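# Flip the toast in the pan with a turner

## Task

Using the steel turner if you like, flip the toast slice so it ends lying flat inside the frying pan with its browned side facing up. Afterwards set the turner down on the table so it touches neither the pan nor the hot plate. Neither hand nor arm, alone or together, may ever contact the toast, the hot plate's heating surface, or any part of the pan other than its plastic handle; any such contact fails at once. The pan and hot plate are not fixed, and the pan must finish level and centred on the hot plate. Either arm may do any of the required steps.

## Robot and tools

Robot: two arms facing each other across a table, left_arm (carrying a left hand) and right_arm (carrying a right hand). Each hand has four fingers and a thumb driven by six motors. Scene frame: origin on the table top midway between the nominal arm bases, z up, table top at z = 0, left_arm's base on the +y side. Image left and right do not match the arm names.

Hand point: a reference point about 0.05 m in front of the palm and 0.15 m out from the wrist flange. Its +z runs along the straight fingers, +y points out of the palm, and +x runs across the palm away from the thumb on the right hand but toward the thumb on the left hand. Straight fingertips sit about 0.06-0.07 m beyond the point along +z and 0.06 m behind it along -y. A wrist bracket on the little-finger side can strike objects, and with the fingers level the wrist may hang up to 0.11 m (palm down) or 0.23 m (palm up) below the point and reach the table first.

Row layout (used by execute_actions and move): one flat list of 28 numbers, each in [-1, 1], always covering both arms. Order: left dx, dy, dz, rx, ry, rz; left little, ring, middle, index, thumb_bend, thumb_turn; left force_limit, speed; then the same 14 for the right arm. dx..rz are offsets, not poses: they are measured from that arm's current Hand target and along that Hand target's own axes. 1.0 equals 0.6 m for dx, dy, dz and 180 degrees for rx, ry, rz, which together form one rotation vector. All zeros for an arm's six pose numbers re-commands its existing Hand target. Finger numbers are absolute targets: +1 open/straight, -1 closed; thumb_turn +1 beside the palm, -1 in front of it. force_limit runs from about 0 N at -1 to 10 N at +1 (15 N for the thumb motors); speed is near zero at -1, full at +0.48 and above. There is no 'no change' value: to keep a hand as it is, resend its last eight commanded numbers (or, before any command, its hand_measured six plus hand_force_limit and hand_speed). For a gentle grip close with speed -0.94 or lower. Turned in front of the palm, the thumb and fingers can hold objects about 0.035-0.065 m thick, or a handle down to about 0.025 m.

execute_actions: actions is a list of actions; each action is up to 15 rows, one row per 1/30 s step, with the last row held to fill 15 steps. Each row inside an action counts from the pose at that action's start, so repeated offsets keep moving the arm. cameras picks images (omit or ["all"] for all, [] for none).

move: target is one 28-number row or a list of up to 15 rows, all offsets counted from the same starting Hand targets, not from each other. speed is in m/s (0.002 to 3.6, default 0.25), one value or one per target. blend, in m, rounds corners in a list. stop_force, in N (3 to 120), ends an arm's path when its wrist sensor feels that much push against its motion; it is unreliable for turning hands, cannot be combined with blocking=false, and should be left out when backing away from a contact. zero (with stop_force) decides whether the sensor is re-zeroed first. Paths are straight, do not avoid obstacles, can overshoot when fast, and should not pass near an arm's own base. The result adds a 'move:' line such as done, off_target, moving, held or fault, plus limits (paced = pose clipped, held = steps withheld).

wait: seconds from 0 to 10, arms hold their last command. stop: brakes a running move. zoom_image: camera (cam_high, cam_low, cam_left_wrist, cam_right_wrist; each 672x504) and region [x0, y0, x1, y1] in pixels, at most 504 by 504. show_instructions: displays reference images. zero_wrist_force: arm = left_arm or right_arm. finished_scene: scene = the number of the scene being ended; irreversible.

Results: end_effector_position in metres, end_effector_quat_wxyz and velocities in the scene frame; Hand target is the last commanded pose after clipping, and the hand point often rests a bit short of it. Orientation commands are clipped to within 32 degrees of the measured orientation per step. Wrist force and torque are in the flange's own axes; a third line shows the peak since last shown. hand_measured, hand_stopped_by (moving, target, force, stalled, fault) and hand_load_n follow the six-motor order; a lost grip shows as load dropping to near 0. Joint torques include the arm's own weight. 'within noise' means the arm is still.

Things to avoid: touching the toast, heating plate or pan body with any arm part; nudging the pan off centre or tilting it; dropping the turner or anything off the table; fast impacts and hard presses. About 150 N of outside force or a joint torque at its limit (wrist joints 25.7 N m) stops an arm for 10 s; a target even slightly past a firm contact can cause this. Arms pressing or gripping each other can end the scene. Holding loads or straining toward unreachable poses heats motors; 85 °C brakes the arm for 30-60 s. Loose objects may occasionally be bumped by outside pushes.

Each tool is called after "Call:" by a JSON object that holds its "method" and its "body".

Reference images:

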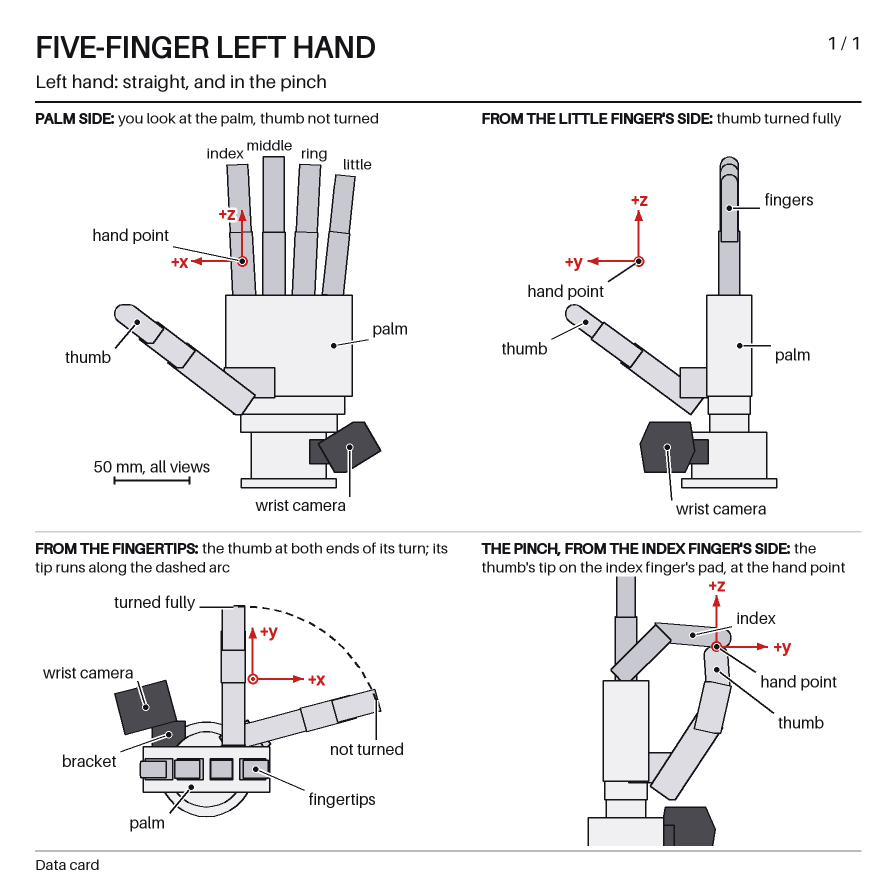

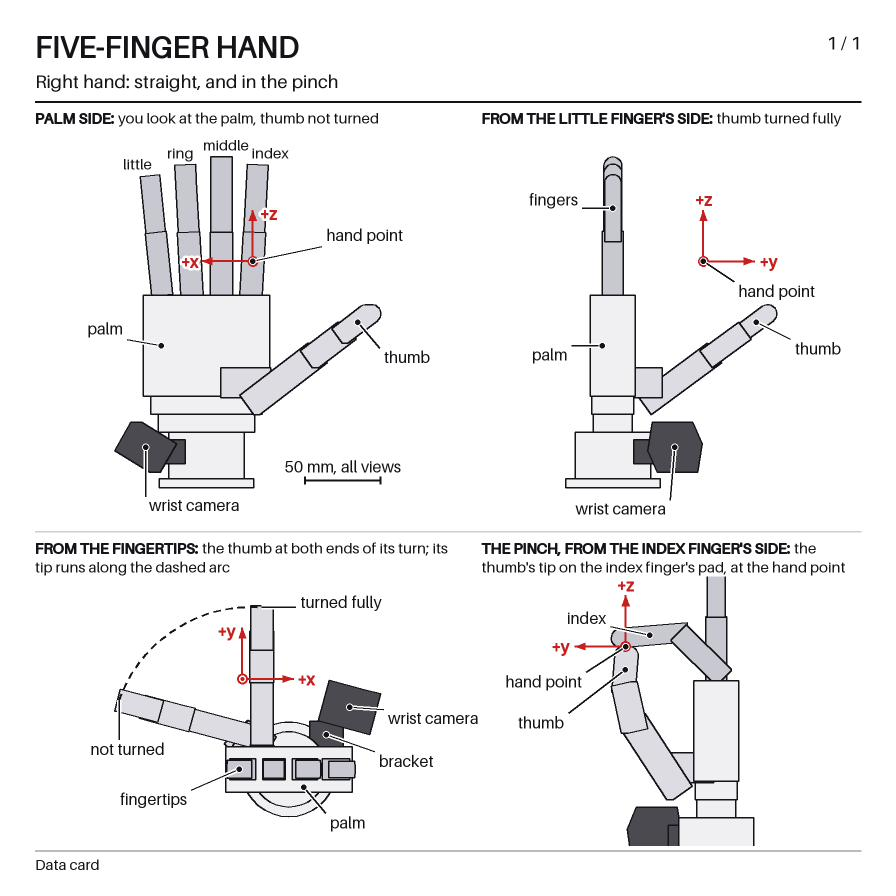

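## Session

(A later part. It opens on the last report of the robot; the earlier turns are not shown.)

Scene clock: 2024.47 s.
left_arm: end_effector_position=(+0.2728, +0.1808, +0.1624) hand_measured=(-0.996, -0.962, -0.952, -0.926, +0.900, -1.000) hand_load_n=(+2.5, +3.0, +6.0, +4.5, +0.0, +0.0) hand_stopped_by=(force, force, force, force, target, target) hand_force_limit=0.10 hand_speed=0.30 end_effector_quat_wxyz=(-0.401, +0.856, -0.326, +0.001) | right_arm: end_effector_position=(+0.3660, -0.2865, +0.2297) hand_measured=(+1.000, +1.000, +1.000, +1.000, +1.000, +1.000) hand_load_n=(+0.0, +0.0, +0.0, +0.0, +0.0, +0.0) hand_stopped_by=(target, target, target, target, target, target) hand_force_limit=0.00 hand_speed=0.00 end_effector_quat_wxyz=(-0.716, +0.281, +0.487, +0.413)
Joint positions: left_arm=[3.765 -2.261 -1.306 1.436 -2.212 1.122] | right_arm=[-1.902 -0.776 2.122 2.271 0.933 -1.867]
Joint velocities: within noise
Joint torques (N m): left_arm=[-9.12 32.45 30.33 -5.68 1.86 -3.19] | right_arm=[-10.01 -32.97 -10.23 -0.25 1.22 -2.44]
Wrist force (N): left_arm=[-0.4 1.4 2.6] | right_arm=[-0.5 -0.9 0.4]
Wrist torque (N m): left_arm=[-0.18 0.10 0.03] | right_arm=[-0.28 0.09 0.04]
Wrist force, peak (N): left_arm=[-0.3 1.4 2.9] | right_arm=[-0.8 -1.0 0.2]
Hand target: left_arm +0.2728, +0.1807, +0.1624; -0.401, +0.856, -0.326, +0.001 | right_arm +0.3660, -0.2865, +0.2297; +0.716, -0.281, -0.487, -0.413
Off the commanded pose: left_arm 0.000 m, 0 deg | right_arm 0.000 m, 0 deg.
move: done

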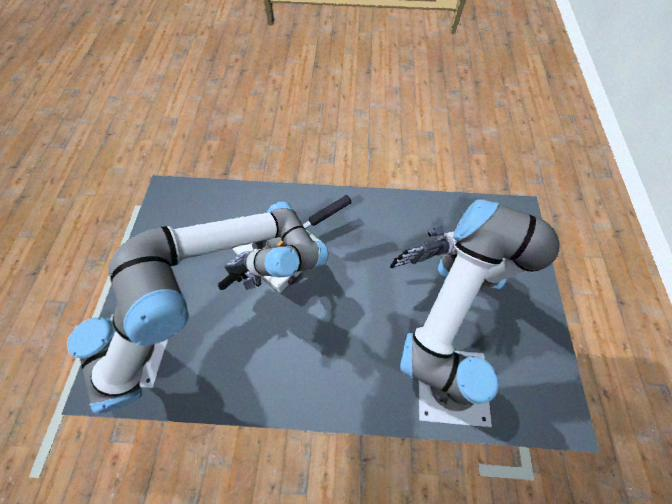

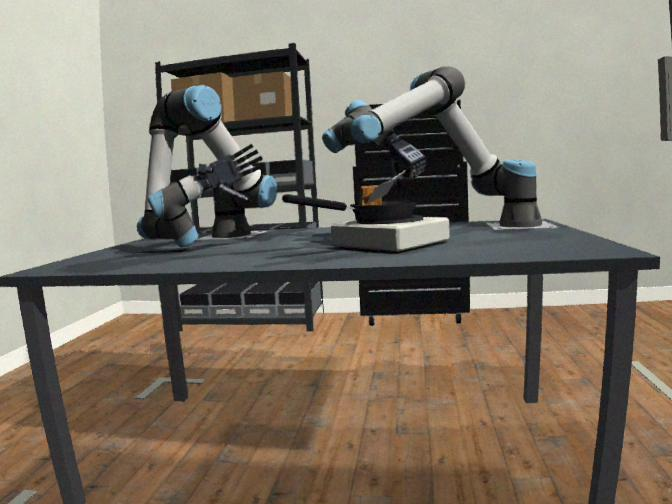

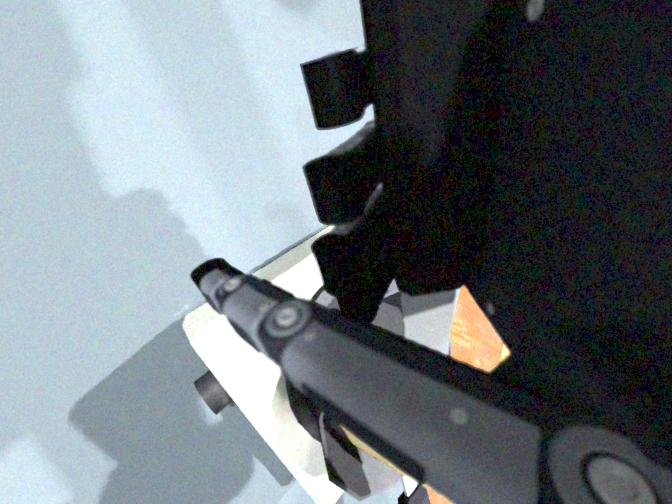

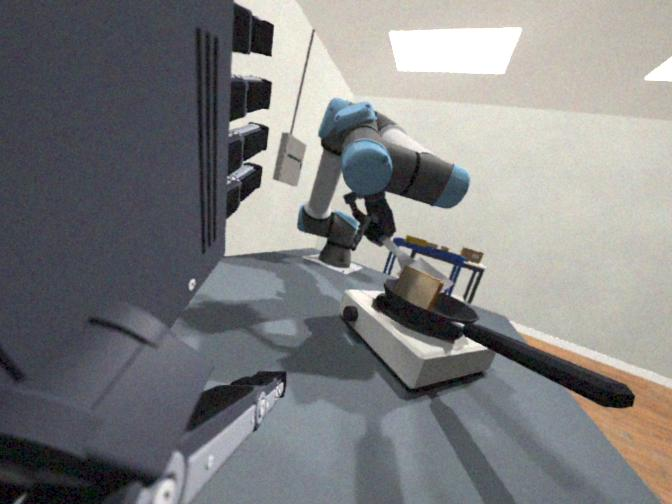

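Call:
{"method": "move", "body": {"target": [-0.0001,0.0071,-0.0071,0,0,0,-1,-1,-1,-1,0.9,-1,0.1,0.3,0,0,0,0,0,0,1,1,1,1,1,1,0,0], "speed": 0.03}}

Call:
{"method": "zoom_image", "body": {"camera": "cam_low", "region": [345, 160, 445, 230]}}

Call:
{"method": "zoom_image", "body": {"camera": "cam_right_wrist", "region": [355, 200, 495, 340]}}

Scene clock: 2032.07 s.
left_arm: end_effector_position=(+0.2693, +0.1759, +0.1624) hand_measured=(-0.996, -0.962, -0.952, -0.926, +0.900, -1.000) hand_load_n=(+2.5, +3.0, +6.0, +4.5, +0.0, +0.0) hand_stopped_by=(force, force, force, force, target, target) hand_force_limit=0.10 hand_speed=0.30 end_effector_quat_wxyz=(-0.401, +0.856, -0.326, +0.001) | right_arm: end_effector_position=(+0.3660, -0.2865, +0.2297) hand_measured=(+1.000, +1.000, +1.000, +1.000, +1.000, +1.000) hand_load_n=(+0.0, +0.0, +0.0, +0.0, +0.0, +0.0) hand_stopped_by=(target, target, target, target, target, target) hand_force_limit=0.00 hand_speed=0.00 end_effector_quat_wxyz=(-0.716, +0.281, +0.487, +0.413)
Joint positions: left_arm=[3.755 -2.268 -1.294 1.425 -2.206 1.111] | right_arm=[-1.902 -0.776 2.122 2.271 0.933 -1.867]
Joint velocities: within noise
Joint torques (N m): left_arm=[-8.51 32.85 31.49 -5.41 1.87 -2.91] | right_arm=[-9.37 -33.66 -10.08 -0.41 1.18 -2.33]
Wrist force (N): left_arm=[-0.6 1.3 2.5] | right_arm=[-0.5 -0.8 0.0]
Wrist torque (N m): left_arm=[-0.20 0.12 0.01] | right_arm=[-0.26 0.10 0.04]
Wrist force, peak (N): left_arm=[-0.3 1.4 2.9] | right_arm=[-1.0 -0.9 0.2]
Hand target: left_arm +0.2692, +0.1759, +0.1624; -0.401, +0.856, -0.326, +0.001 | right_arm +0.3660, -0.2865, +0.2297; +0.716, -0.281, -0.487, -0.413
Off the commanded pose: left_arm 0.000 m, 0 deg | right_arm 0.000 m, 0 deg.
move: done

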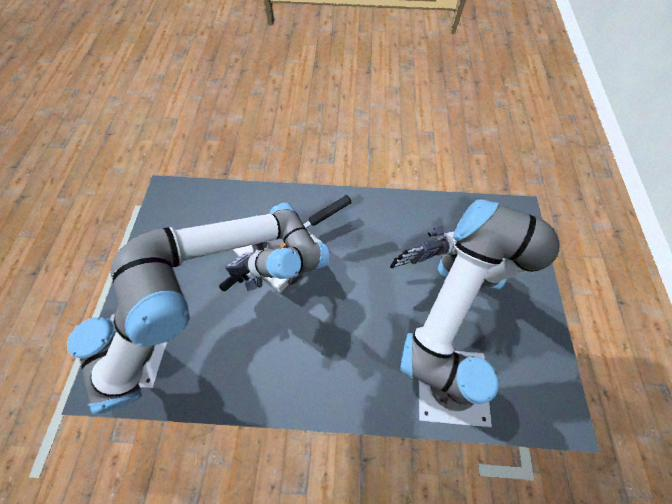

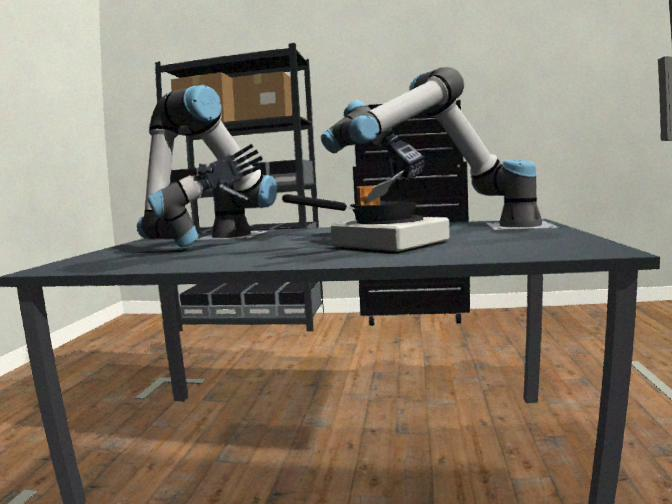

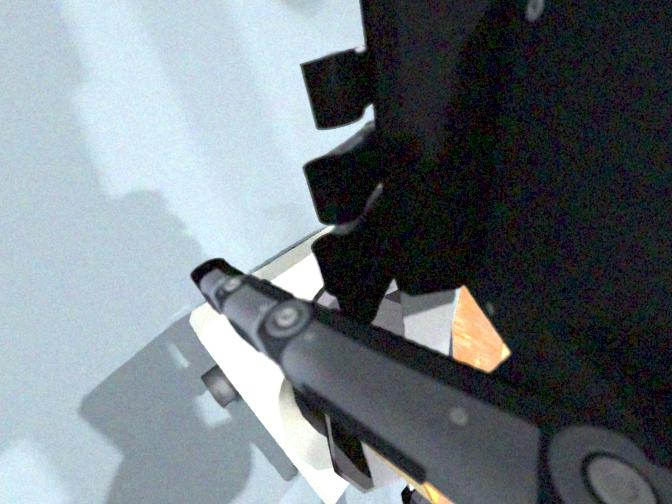

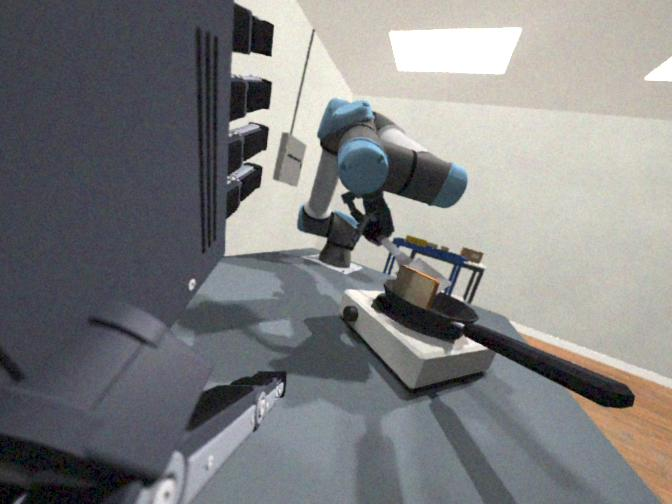

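Scaled by 5.040.

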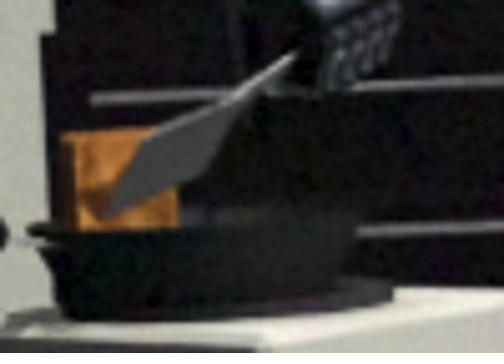

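Scaled by 3.600.

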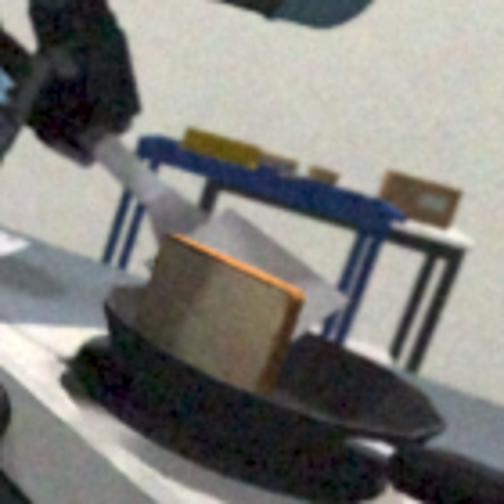

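Call:
{"method": "move", "body": {"target": [-0.0001,0.0059,-0.0059,0,0,0,-1,-1,-1,-1,0.9,-1,0.1,0.3,0,0,0,0,0,0,1,1,1,1,1,1,0,0], "speed": 0.03}}

Call:
{"method": "zoom_image", "body": {"camera": "cam_low", "region": [345, 160, 445, 230]}}

Call:
{"method": "zoom_image", "body": {"camera": "cam_right_wrist", "region": [355, 200, 495, 340]}}

Scene clock: 2037.97 s.
left_arm: end_effector_position=(+0.2663, +0.1719, +0.1624) hand_measured=(-0.996, -0.962, -0.952, -0.926, +0.900, -1.000) hand_load_n=(+2.5, +3.0, +6.0, +4.5, +0.0, +0.0) hand_stopped_by=(force, force, force, force, target, target) hand_force_limit=0.10 hand_speed=0.30 end_effector_quat_wxyz=(-0.401, +0.856, -0.326, +0.001) | right_arm: end_effector_position=(+0.3660, -0.2865, +0.2297) hand_measured=(+1.000, +1.000, +1.000, +1.000, +1.000, +1.000) hand_load_n=(+0.0, +0.0, +0.0, +0.0, +0.0, +0.0) hand_stopped_by=(target, target, target, target, target, target) hand_force_limit=0.00 hand_speed=0.00 end_effector_quat_wxyz=(-0.716, +0.281, +0.487, +0.413)
Joint positions: left_arm=[3.747 -2.275 -1.284 1.416 -2.202 1.102] | right_arm=[-1.902 -0.776 2.122 2.271 0.933 -1.867]
Joint velocities: within noise
Joint torques (N m): left_arm=[-7.73 32.33 29.38 -5 1.51 -2.82] | right_arm=[-9.6 -33.16 -10.3 -0.37 1.19 -2.28]
Wrist force (N): left_arm=[-0.3 1.2 2.5] | right_arm=[-0.5 -0.8 0.2]
Wrist torque (N m): left_arm=[-0.22 0.08 0.03] | right_arm=[-0.25 0.10 0.04]
Wrist force, peak (N): left_arm=[-0.2 1.3 3.0] | right_arm=[-0.8 -1.0 0.2]
Hand target: left_arm +0.2663, +0.1718, +0.1624; -0.401, +0.856, -0.326, +0.001 | right_arm +0.3660, -0.2865, +0.2297; +0.716, -0.281, -0.487, -0.413
Off the commanded pose: left_arm 0.000 m, 0 deg | right_arm 0.000 m, 0 deg.
move: done

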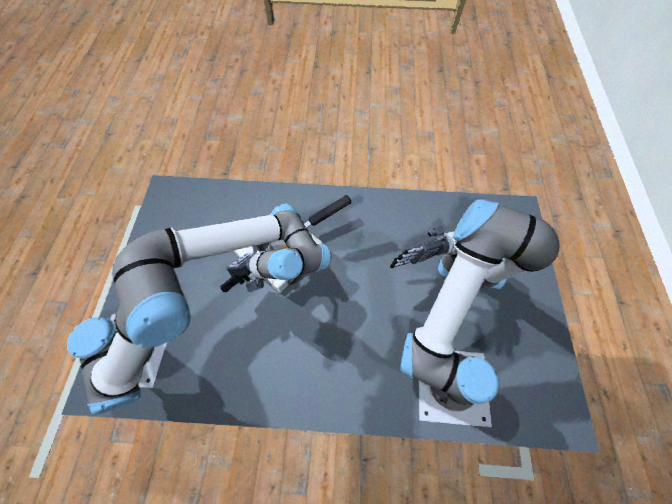

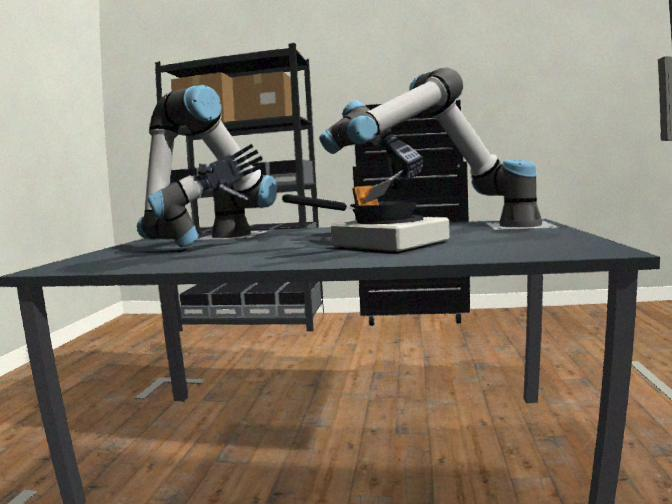

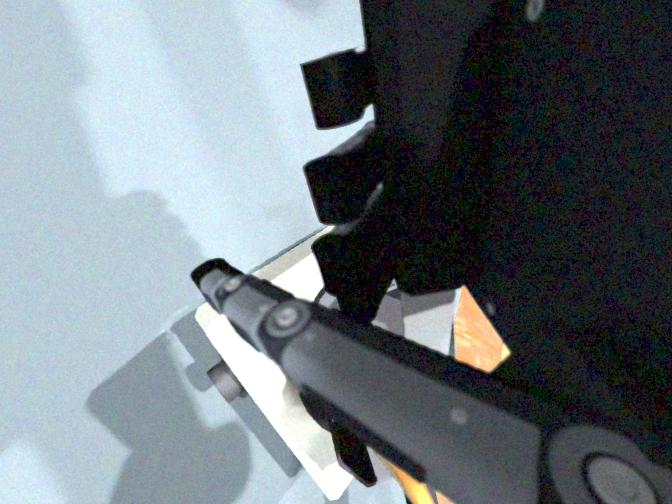

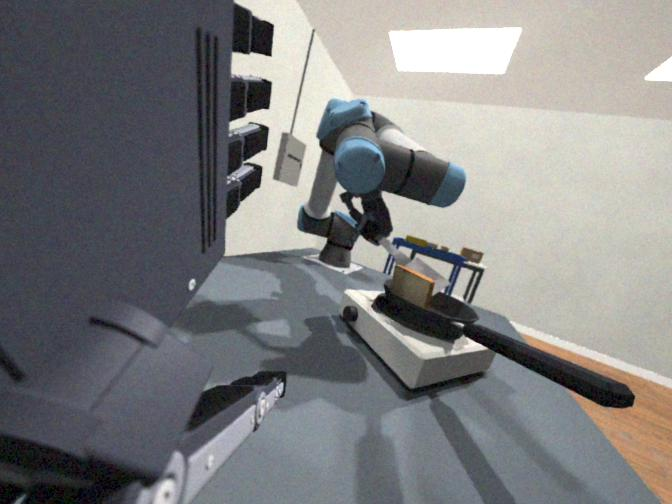

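Scaled by 5.040.

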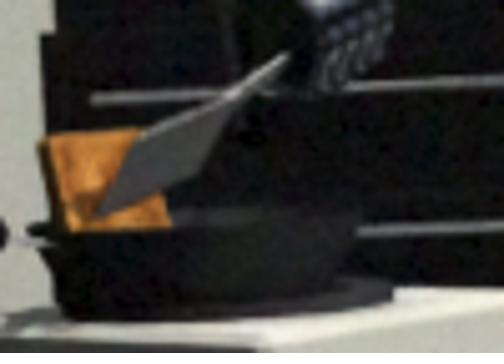

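Scaled by 3.600.

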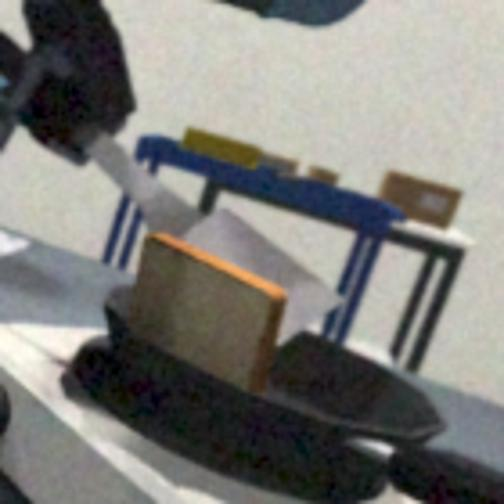

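Call:
{"method": "move", "body": {"target": [-0.0001,0.0059,-0.0059,0,0,0,-1,-1,-1,-1,0.9,-1,0.1,0.3,0,0,0,0,0,0,1,1,1,1,1,1,0,0], "speed": 0.03}}

Call:
{"method": "zoom_image", "body": {"camera": "cam_low", "region": [345, 160, 445, 230]}}

Call:
{"method": "zoom_image", "body": {"camera": "cam_right_wrist", "region": [355, 200, 495, 340]}}

Scene clock: 2041.87 s.
left_arm: end_effector_position=(+0.2634, +0.1678, +0.1624) hand_measured=(-0.996, -0.962, -0.952, -0.926, +0.900, -1.000) hand_load_n=(+2.5, +3.0, +5.5, +4.5, +0.0, +0.0) hand_stopped_by=(force, force, force, force, target, target) hand_force_limit=0.10 hand_speed=0.30 end_effector_quat_wxyz=(-0.401, +0.856, -0.326, +0.001) | right_arm: end_effector_position=(+0.3660, -0.2865, +0.2297) hand_measured=(+1.000, +1.000, +1.000, +1.000, +1.000, +1.000) hand_load_n=(+0.0, +0.0, +0.0, +0.0, +0.0, +0.0) hand_stopped_by=(target, target, target, target, target, target) hand_force_limit=0.00 hand_speed=0.00 end_effector_quat_wxyz=(-0.716, +0.281, +0.487, +0.413)
Joint positions: left_arm=[3.738 -2.281 -1.274 1.407 -2.197 1.094] | right_arm=[-1.902 -0.776 2.122 2.271 0.933 -1.867]
Joint velocities: within noise
Joint torques (N m): left_arm=[-6.89 33.68 29.27 -5.66 1.68 -3.49] | right_arm=[-9.41 -32.78 -9.63 -0.39 1.19 -2.34]
Wrist force (N): left_arm=[-0.3 1.2 2.7] | right_arm=[-0.5 -0.6 0.2]
Wrist torque (N m): left_arm=[-0.24 0.07 0.02] | right_arm=[-0.23 0.10 0.04]
Wrist force, peak (N): left_arm=[-0.3 1.3 2.8] | right_arm=[-0.8 -1.0 0.2]
Hand target: left_arm +0.2633, +0.1678, +0.1624; -0.401, +0.856, -0.326, +0.001 | right_arm +0.3660, -0.2865, +0.2297; +0.716, -0.281, -0.487, -0.413
Off the commanded pose: left_arm 0.000 m, 0 deg | right_arm 0.000 m, 0 deg.
move: done

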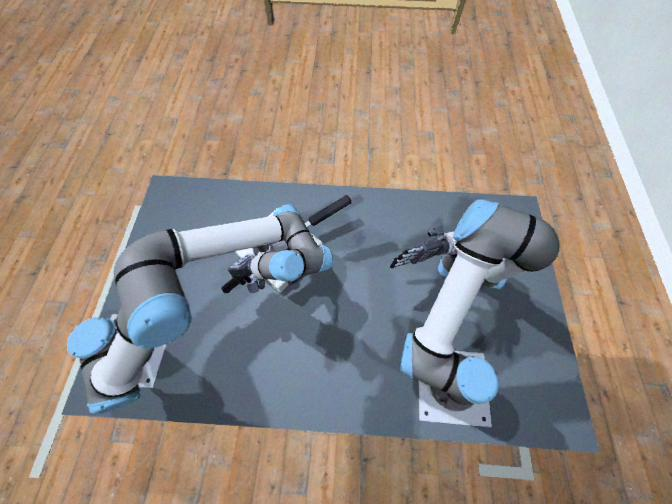

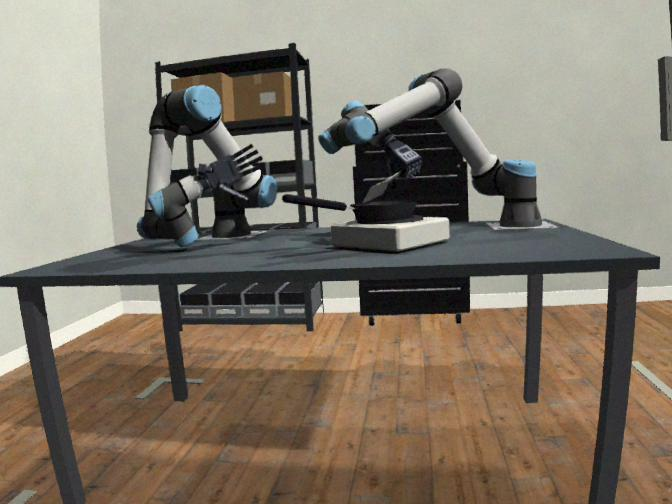

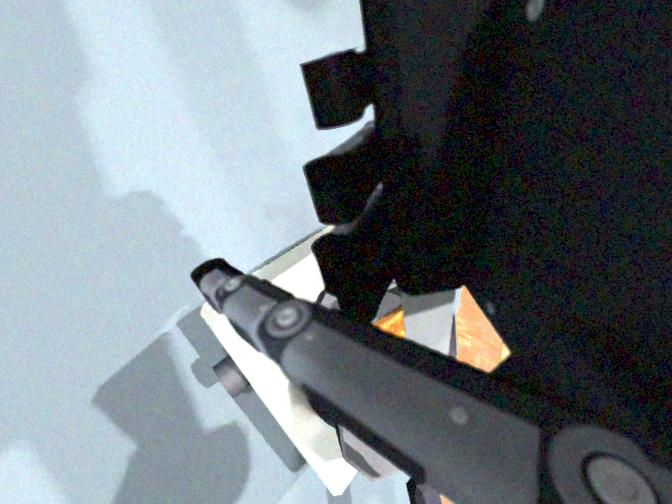

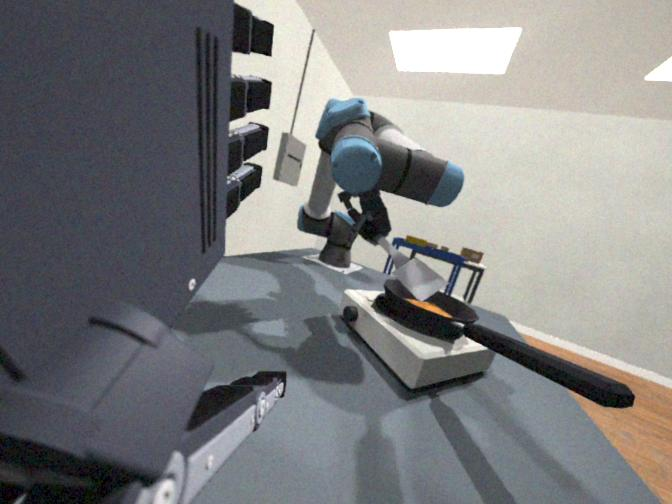

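Scaled by 5.040.

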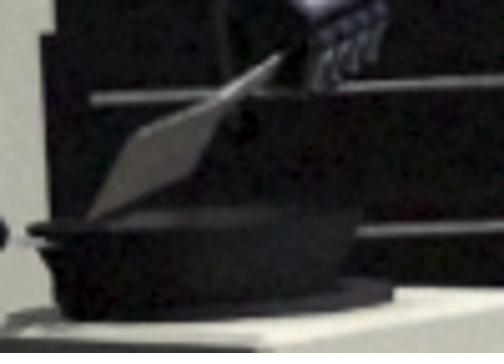

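Scaled by 3.600.

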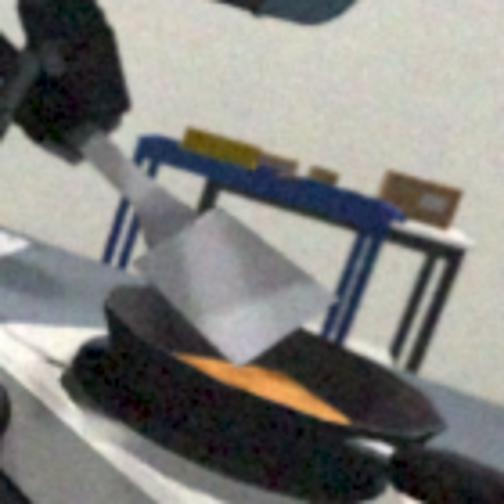

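Call:
{"method": "move", "body": {"target": [-0.043,-0.114,-0.114,-0.1,0,0,-1,-1,-1,-1,0.9,-1,0.1,0.3,0,0,0,0,0,0,1,1,1,1,1,1,0,0], "speed": 0.12}}

Call:
{"method": "zoom_image", "body": {"camera": "cam_right_wrist", "region": [355, 200, 495, 340]}}

Scene clock: 2046.10 s.
left_arm: end_effector_position=(+0.2631, +0.1672, +0.2624) hand_measured=(-0.996, -0.962, -0.952, -0.926, +0.900, -1.000) hand_load_n=(+2.5, +3.0, +6.0, +4.5, +0.0, +0.0) hand_stopped_by=(force, force, force, force, target, target) hand_force_limit=0.10 hand_speed=0.30 end_effector_quat_wxyz=(-0.262, +0.908, -0.322, -0.050) | right_arm: end_effector_position=(+0.3660, -0.2865, +0.2297) hand_measured=(+1.000, +1.000, +1.000, +1.000, +1.000, +1.000) hand_load_n=(+0.0, +0.0, +0.0, +0.0, +0.0, +0.0) hand_stopped_by=(target, target, target, target, target, target) hand_force_limit=0.00 hand_speed=0.00 end_effector_quat_wxyz=(-0.716, +0.281, +0.487, +0.413)
Joint positions: left_arm=[3.873 -2.122 -1.147 1.32 -1.966 1.298] | right_arm=[-1.902 -0.776 2.122 2.271 0.933 -1.867]
Joint velocities: within noise
Joint torques (N m): left_arm=[9.95 45.96 30.78 -5.39 2.33 2.52] | right_arm=[-9.93 -33.54 -10.27 -0.41 1.08 -2.31]
Wrist force (N): left_arm=[-0.5 0.9 2.4] | right_arm=[-0.7 -0.9 0.0]
Wrist torque (N m): left_arm=[-0.12 0.09 -0.03] | right_arm=[-0.27 0.13 0.02]
Wrist force, peak (N): left_arm=[-0.3 1.9 3.1] | right_arm=[-0.9 -1.0 0.3]
Hand target: left_arm +0.2631, +0.1672, +0.2625; -0.262, +0.908, -0.322, -0.050 | right_arm +0.3660, -0.2865, +0.2297; +0.716, -0.281, -0.487, -0.413
Off the commanded pose: left_arm 0.000 m, 0 deg | right_arm 0.000 m, 0 deg.
move: done

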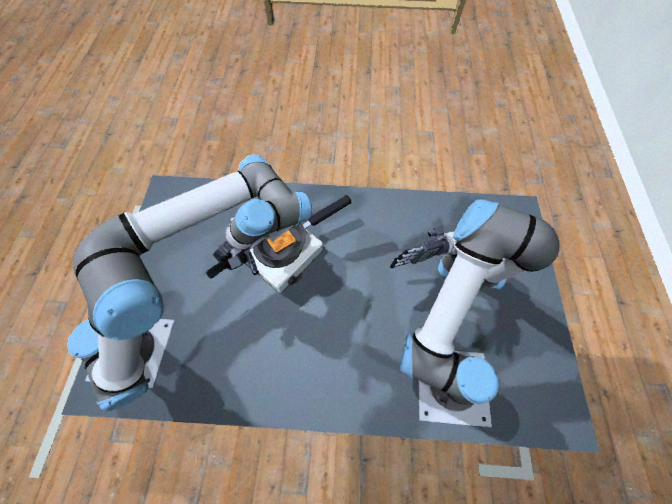

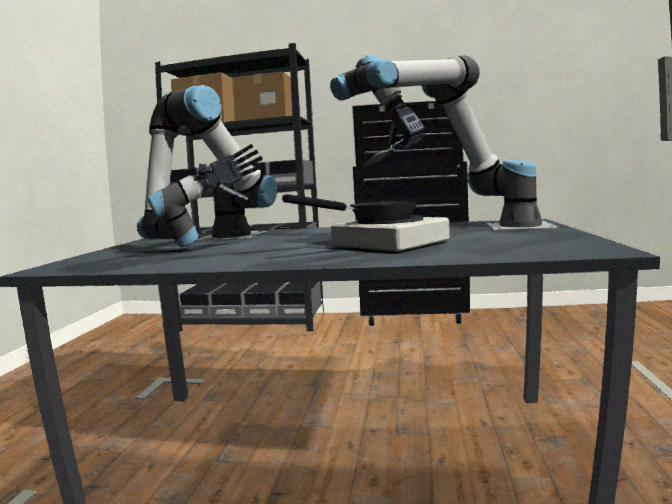

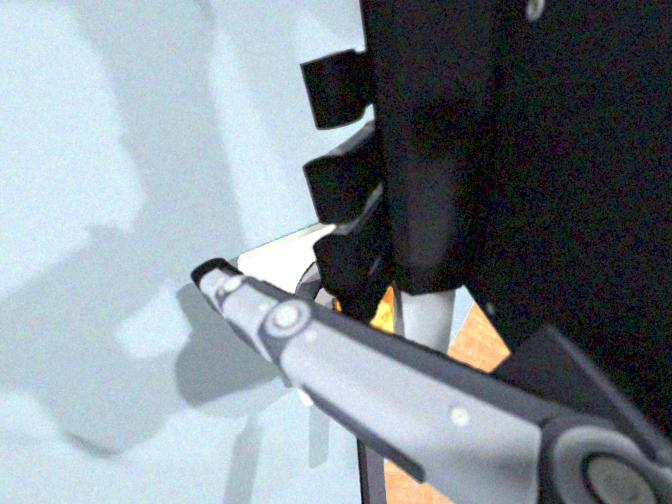

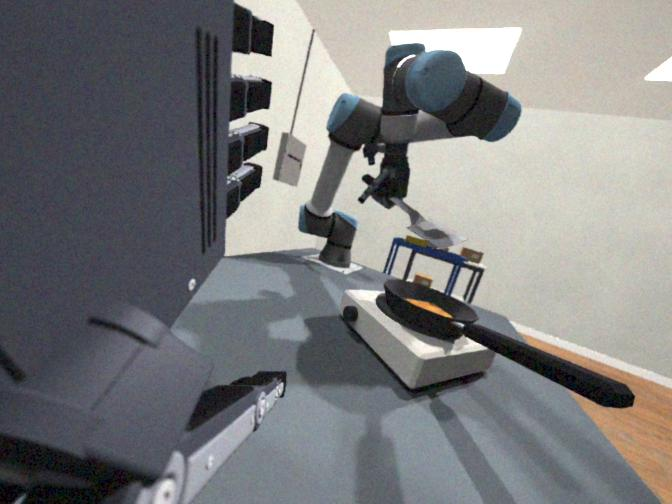

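Scaled by 3.600.

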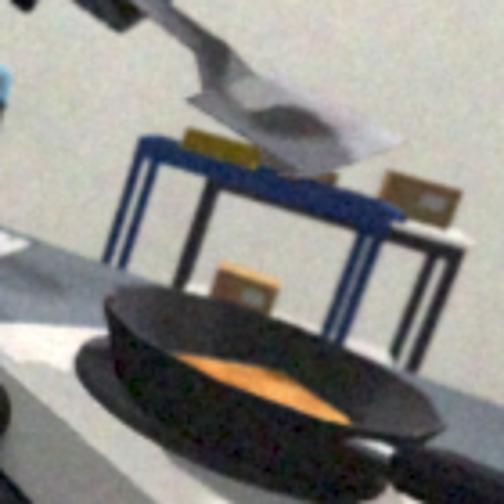

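Call:
{"method": "zoom_image", "body": {"camera": "cam_low", "region": [330, 60, 450, 180]}}

Call:
{"method": "zoom_image", "body": {"camera": "cam_right_wrist", "region": [335, 120, 485, 270]}}

Call:
{"method": "zoom_image", "body": {"camera": "cam_high", "region": [190, 180, 330, 320]}}

Scaled by 4.200.

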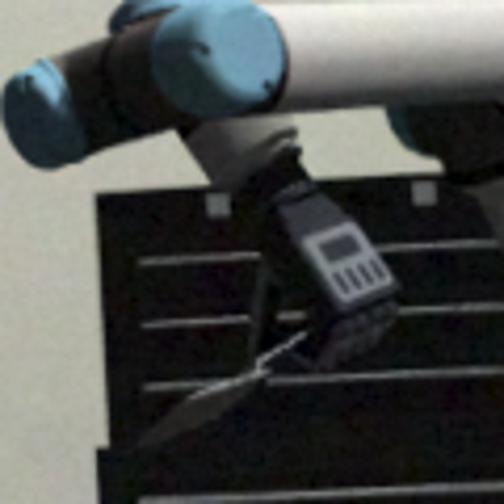

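Scaled by 3.360.

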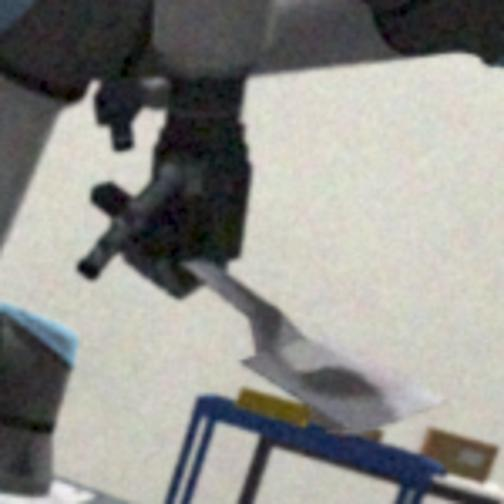

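Scaled by 3.600.

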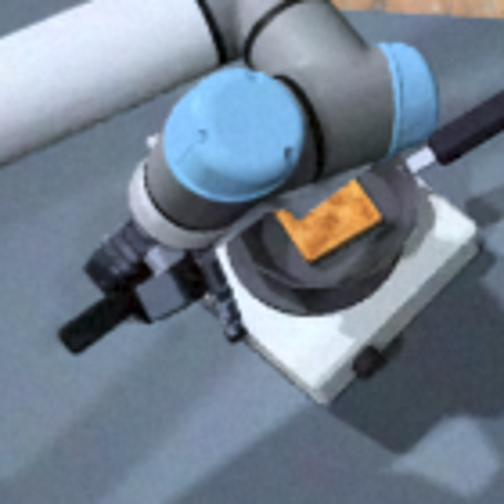

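Call:
{"method": "move", "body": {"target": [-0.0897,0.3348,0.0478,0.12,0,0,-1,-1,-1,-1,0.9,-1,0.1,0.3,0,0,0,0,0,0,1,1,1,1,1,1,0,0], "speed": 0.15}}

Call:
{"method": "zoom_image", "body": {"camera": "cam_high", "region": [190, 180, 330, 320]}}

Scene clock: 2095.27 s.
left_arm: end_effector_position=(+0.1002, +0.0803, +0.1627) hand_measured=(-0.996, -0.962, -0.952, -0.926, +0.900, -1.000) hand_load_n=(+2.5, +3.0, +6.0, +4.5, +0.0, +0.0) hand_stopped_by=(force, force, force, force, target, target) hand_force_limit=0.10 hand_speed=0.30 end_effector_quat_wxyz=(-0.427, +0.843, -0.326, +0.011) | right_arm: end_effector_position=(+0.3660, -0.2865, +0.2297) hand_measured=(+1.000, +1.000, +1.000, +1.000, +1.000, +1.000) hand_load_n=(+0.0, +0.0, +0.0, +0.0, +0.0, +0.0) hand_stopped_by=(target, target, target, target, target, target) hand_force_limit=0.00 hand_speed=0.00 end_effector_quat_wxyz=(-0.716, +0.281, +0.487, +0.413)
Joint positions: left_arm=[3.402 -2.44 -1.049 1.137 -2.034 0.765] | right_arm=[-1.902 -0.776 2.122 2.271 0.933 -1.867]
Joint velocities: within noise
Joint torques (N m): left_arm=[-8.41 39.21 29.49 -5.06 2.25 -2.81] | right_arm=[-9.76 -33.26 -10.03 -0.49 1.17 -2.3]
Wrist force (N): left_arm=[0.0 1.3 2.7] | right_arm=[-0.6 -1.0 0.1]
Wrist torque (N m): left_arm=[-0.23 0.09 0.09] | right_arm=[-0.28 0.11 0.02]
Wrist force, peak (N): left_arm=[-0.5 2.6 2.6] | right_arm=[-0.7 -1.0 0.3]
Hand target: left_arm +0.1002, +0.0802, +0.1627; -0.427, +0.843, -0.326, +0.011 | right_arm +0.3660, -0.2865, +0.2297; +0.716, -0.281, -0.487, -0.413
Off the commanded pose: left_arm 0.000 m, 0 deg | right_arm 0.000 m, 0 deg.
move: done

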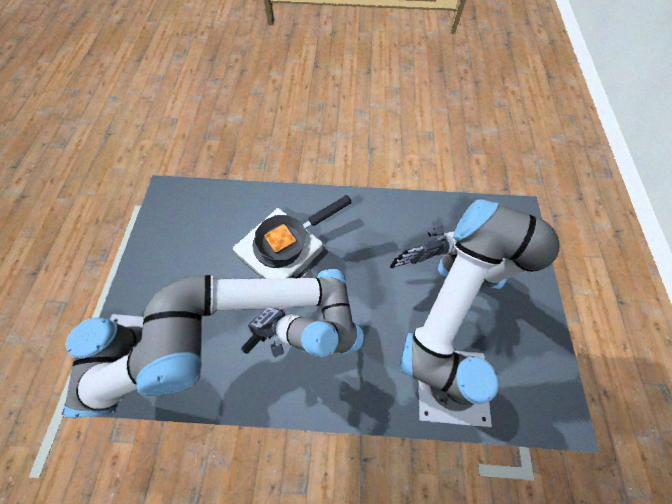

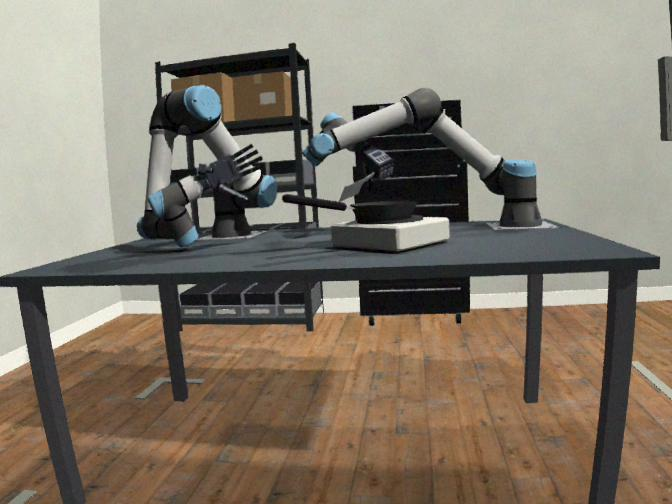

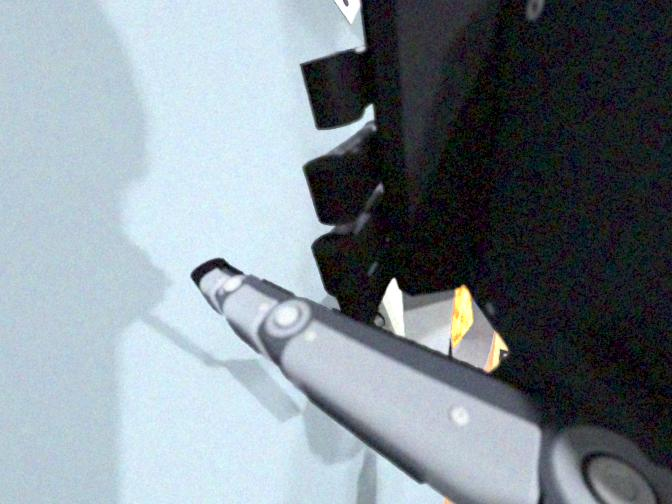

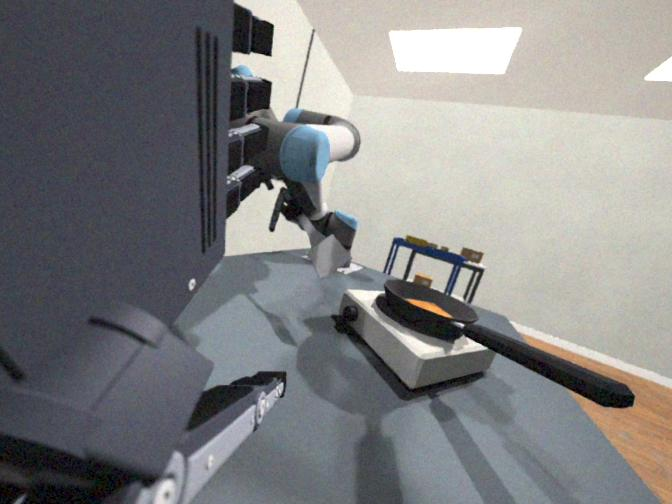

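Scaled by 3.600.

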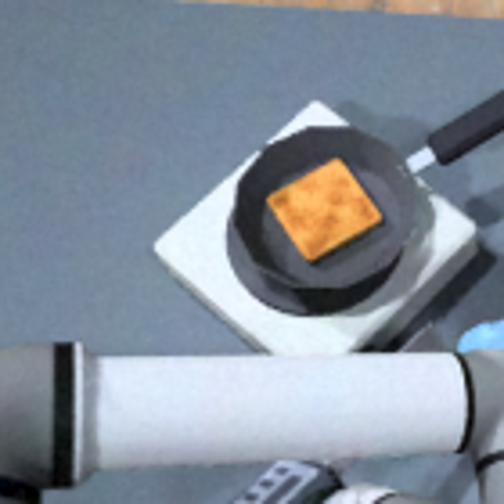

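Call:
{"method": "move", "body": {"target": [0.039,0.109,0.0951,0,0,0,-1,-1,-1,-1,0.9,-1,0.1,0.3,0,0,0,0,0,0,1,1,1,1,1,1,0,0], "speed": 0.1, "stop_force": 8}}

Call:
{"method": "zoom_image", "body": {"camera": "cam_high", "region": [220, 240, 380, 380]}}

Call:
{"method": "zoom_image", "body": {"camera": "cam_low", "region": [290, 120, 440, 250]}}

Scene clock: 2103.23 s.
left_arm: end_effector_position=(+0.1003, +0.0802, +0.0728) hand_measured=(-0.996, -0.962, -0.952, -0.926, +0.900, -1.000) hand_load_n=(+2.5, +3.0, +6.0, +4.5, +0.0, +0.0) hand_stopped_by=(force, force, force, force, target, target) hand_force_limit=0.10 hand_speed=0.30 end_effector_quat_wxyz=(-0.427, +0.843, -0.326, +0.011) | right_arm: end_effector_position=(+0.3660, -0.2865, +0.2297) hand_measured=(+1.000, +1.000, +1.000, +1.000, +1.000, +1.000) hand_load_n=(+0.0, +0.0, +0.0, +0.0, +0.0, +0.0) hand_stopped_by=(target, target, target, target, target, target) hand_force_limit=0.00 hand_speed=0.00 end_effector_quat_wxyz=(-0.716, +0.281, +0.487, +0.413)
Joint positions: left_arm=[3.402 -2.54 -1.108 1.294 -2.034 0.765] | right_arm=[-1.902 -0.776 2.122 2.271 0.933 -1.867]
Joint velocities: within noise
Joint torques (N m): left_arm=[10.38 39.81 3.68 -0.07 -3.38 2.02] | right_arm=[-9.13 -33.44 -9.73 -0.51 1.01 -2.33]
Wrist force (N): left_arm=[-0.3 1.2 3.0] | right_arm=[-0.6 -0.8 0.2]
Wrist torque (N m): left_arm=[-0.28 0.12 0.07] | right_arm=[-0.26 0.11 0.03]
Wrist force, peak (N): left_arm=[0.0 1.6 3.3] | right_arm=[-0.8 -1.0 0.2]
Hand target: left_arm +0.1003, +0.0802, +0.0728; -0.427, +0.843, -0.326, +0.011 | right_arm +0.3660, -0.2865, +0.2297; +0.716, -0.281, -0.487, -0.413
Off the commanded pose: left_arm 0.000 m, 0 deg | right_arm 0.000 m, 0 deg.
move: done

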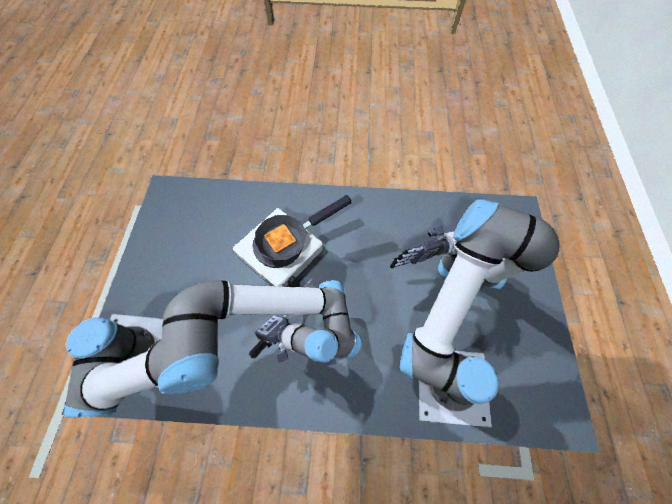

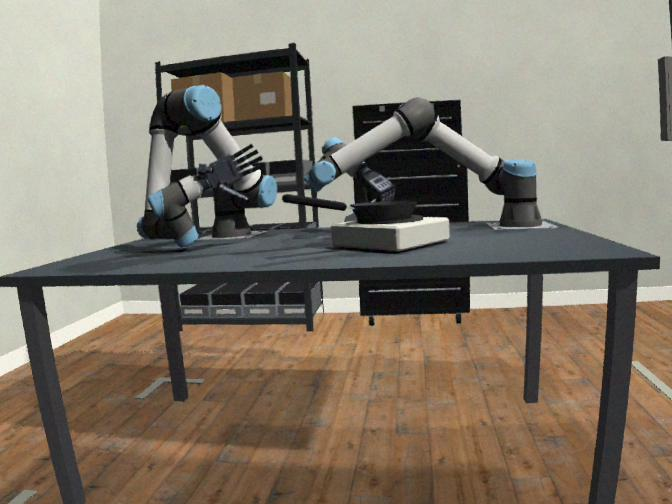

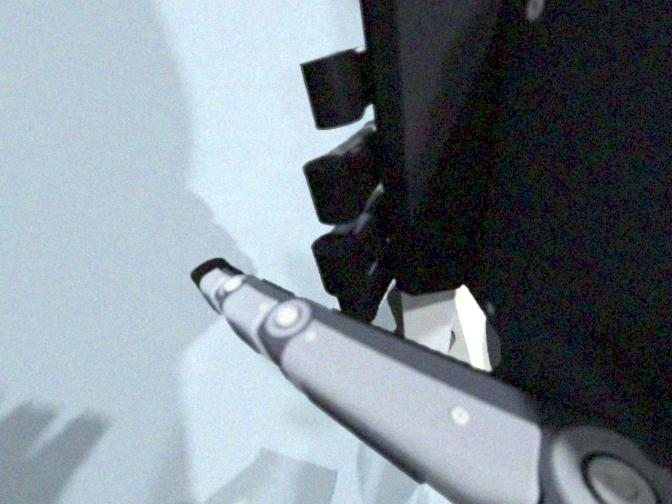

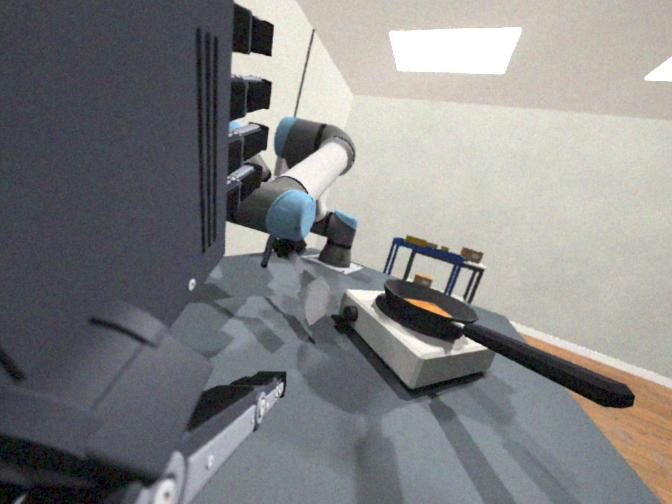

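Scaled by 3.150.

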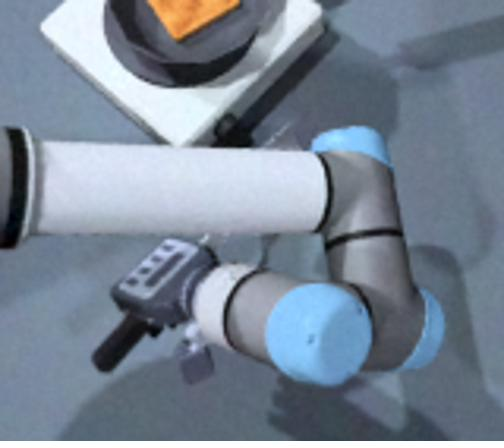

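Scaled by 3.360.

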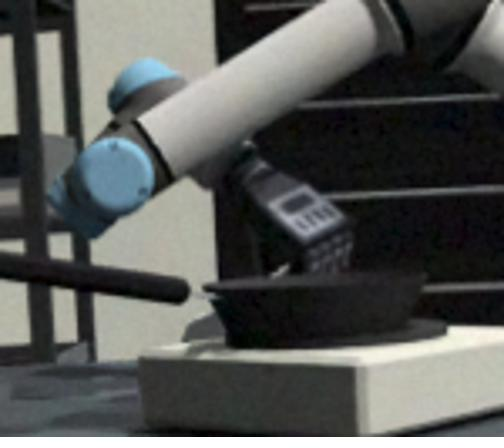

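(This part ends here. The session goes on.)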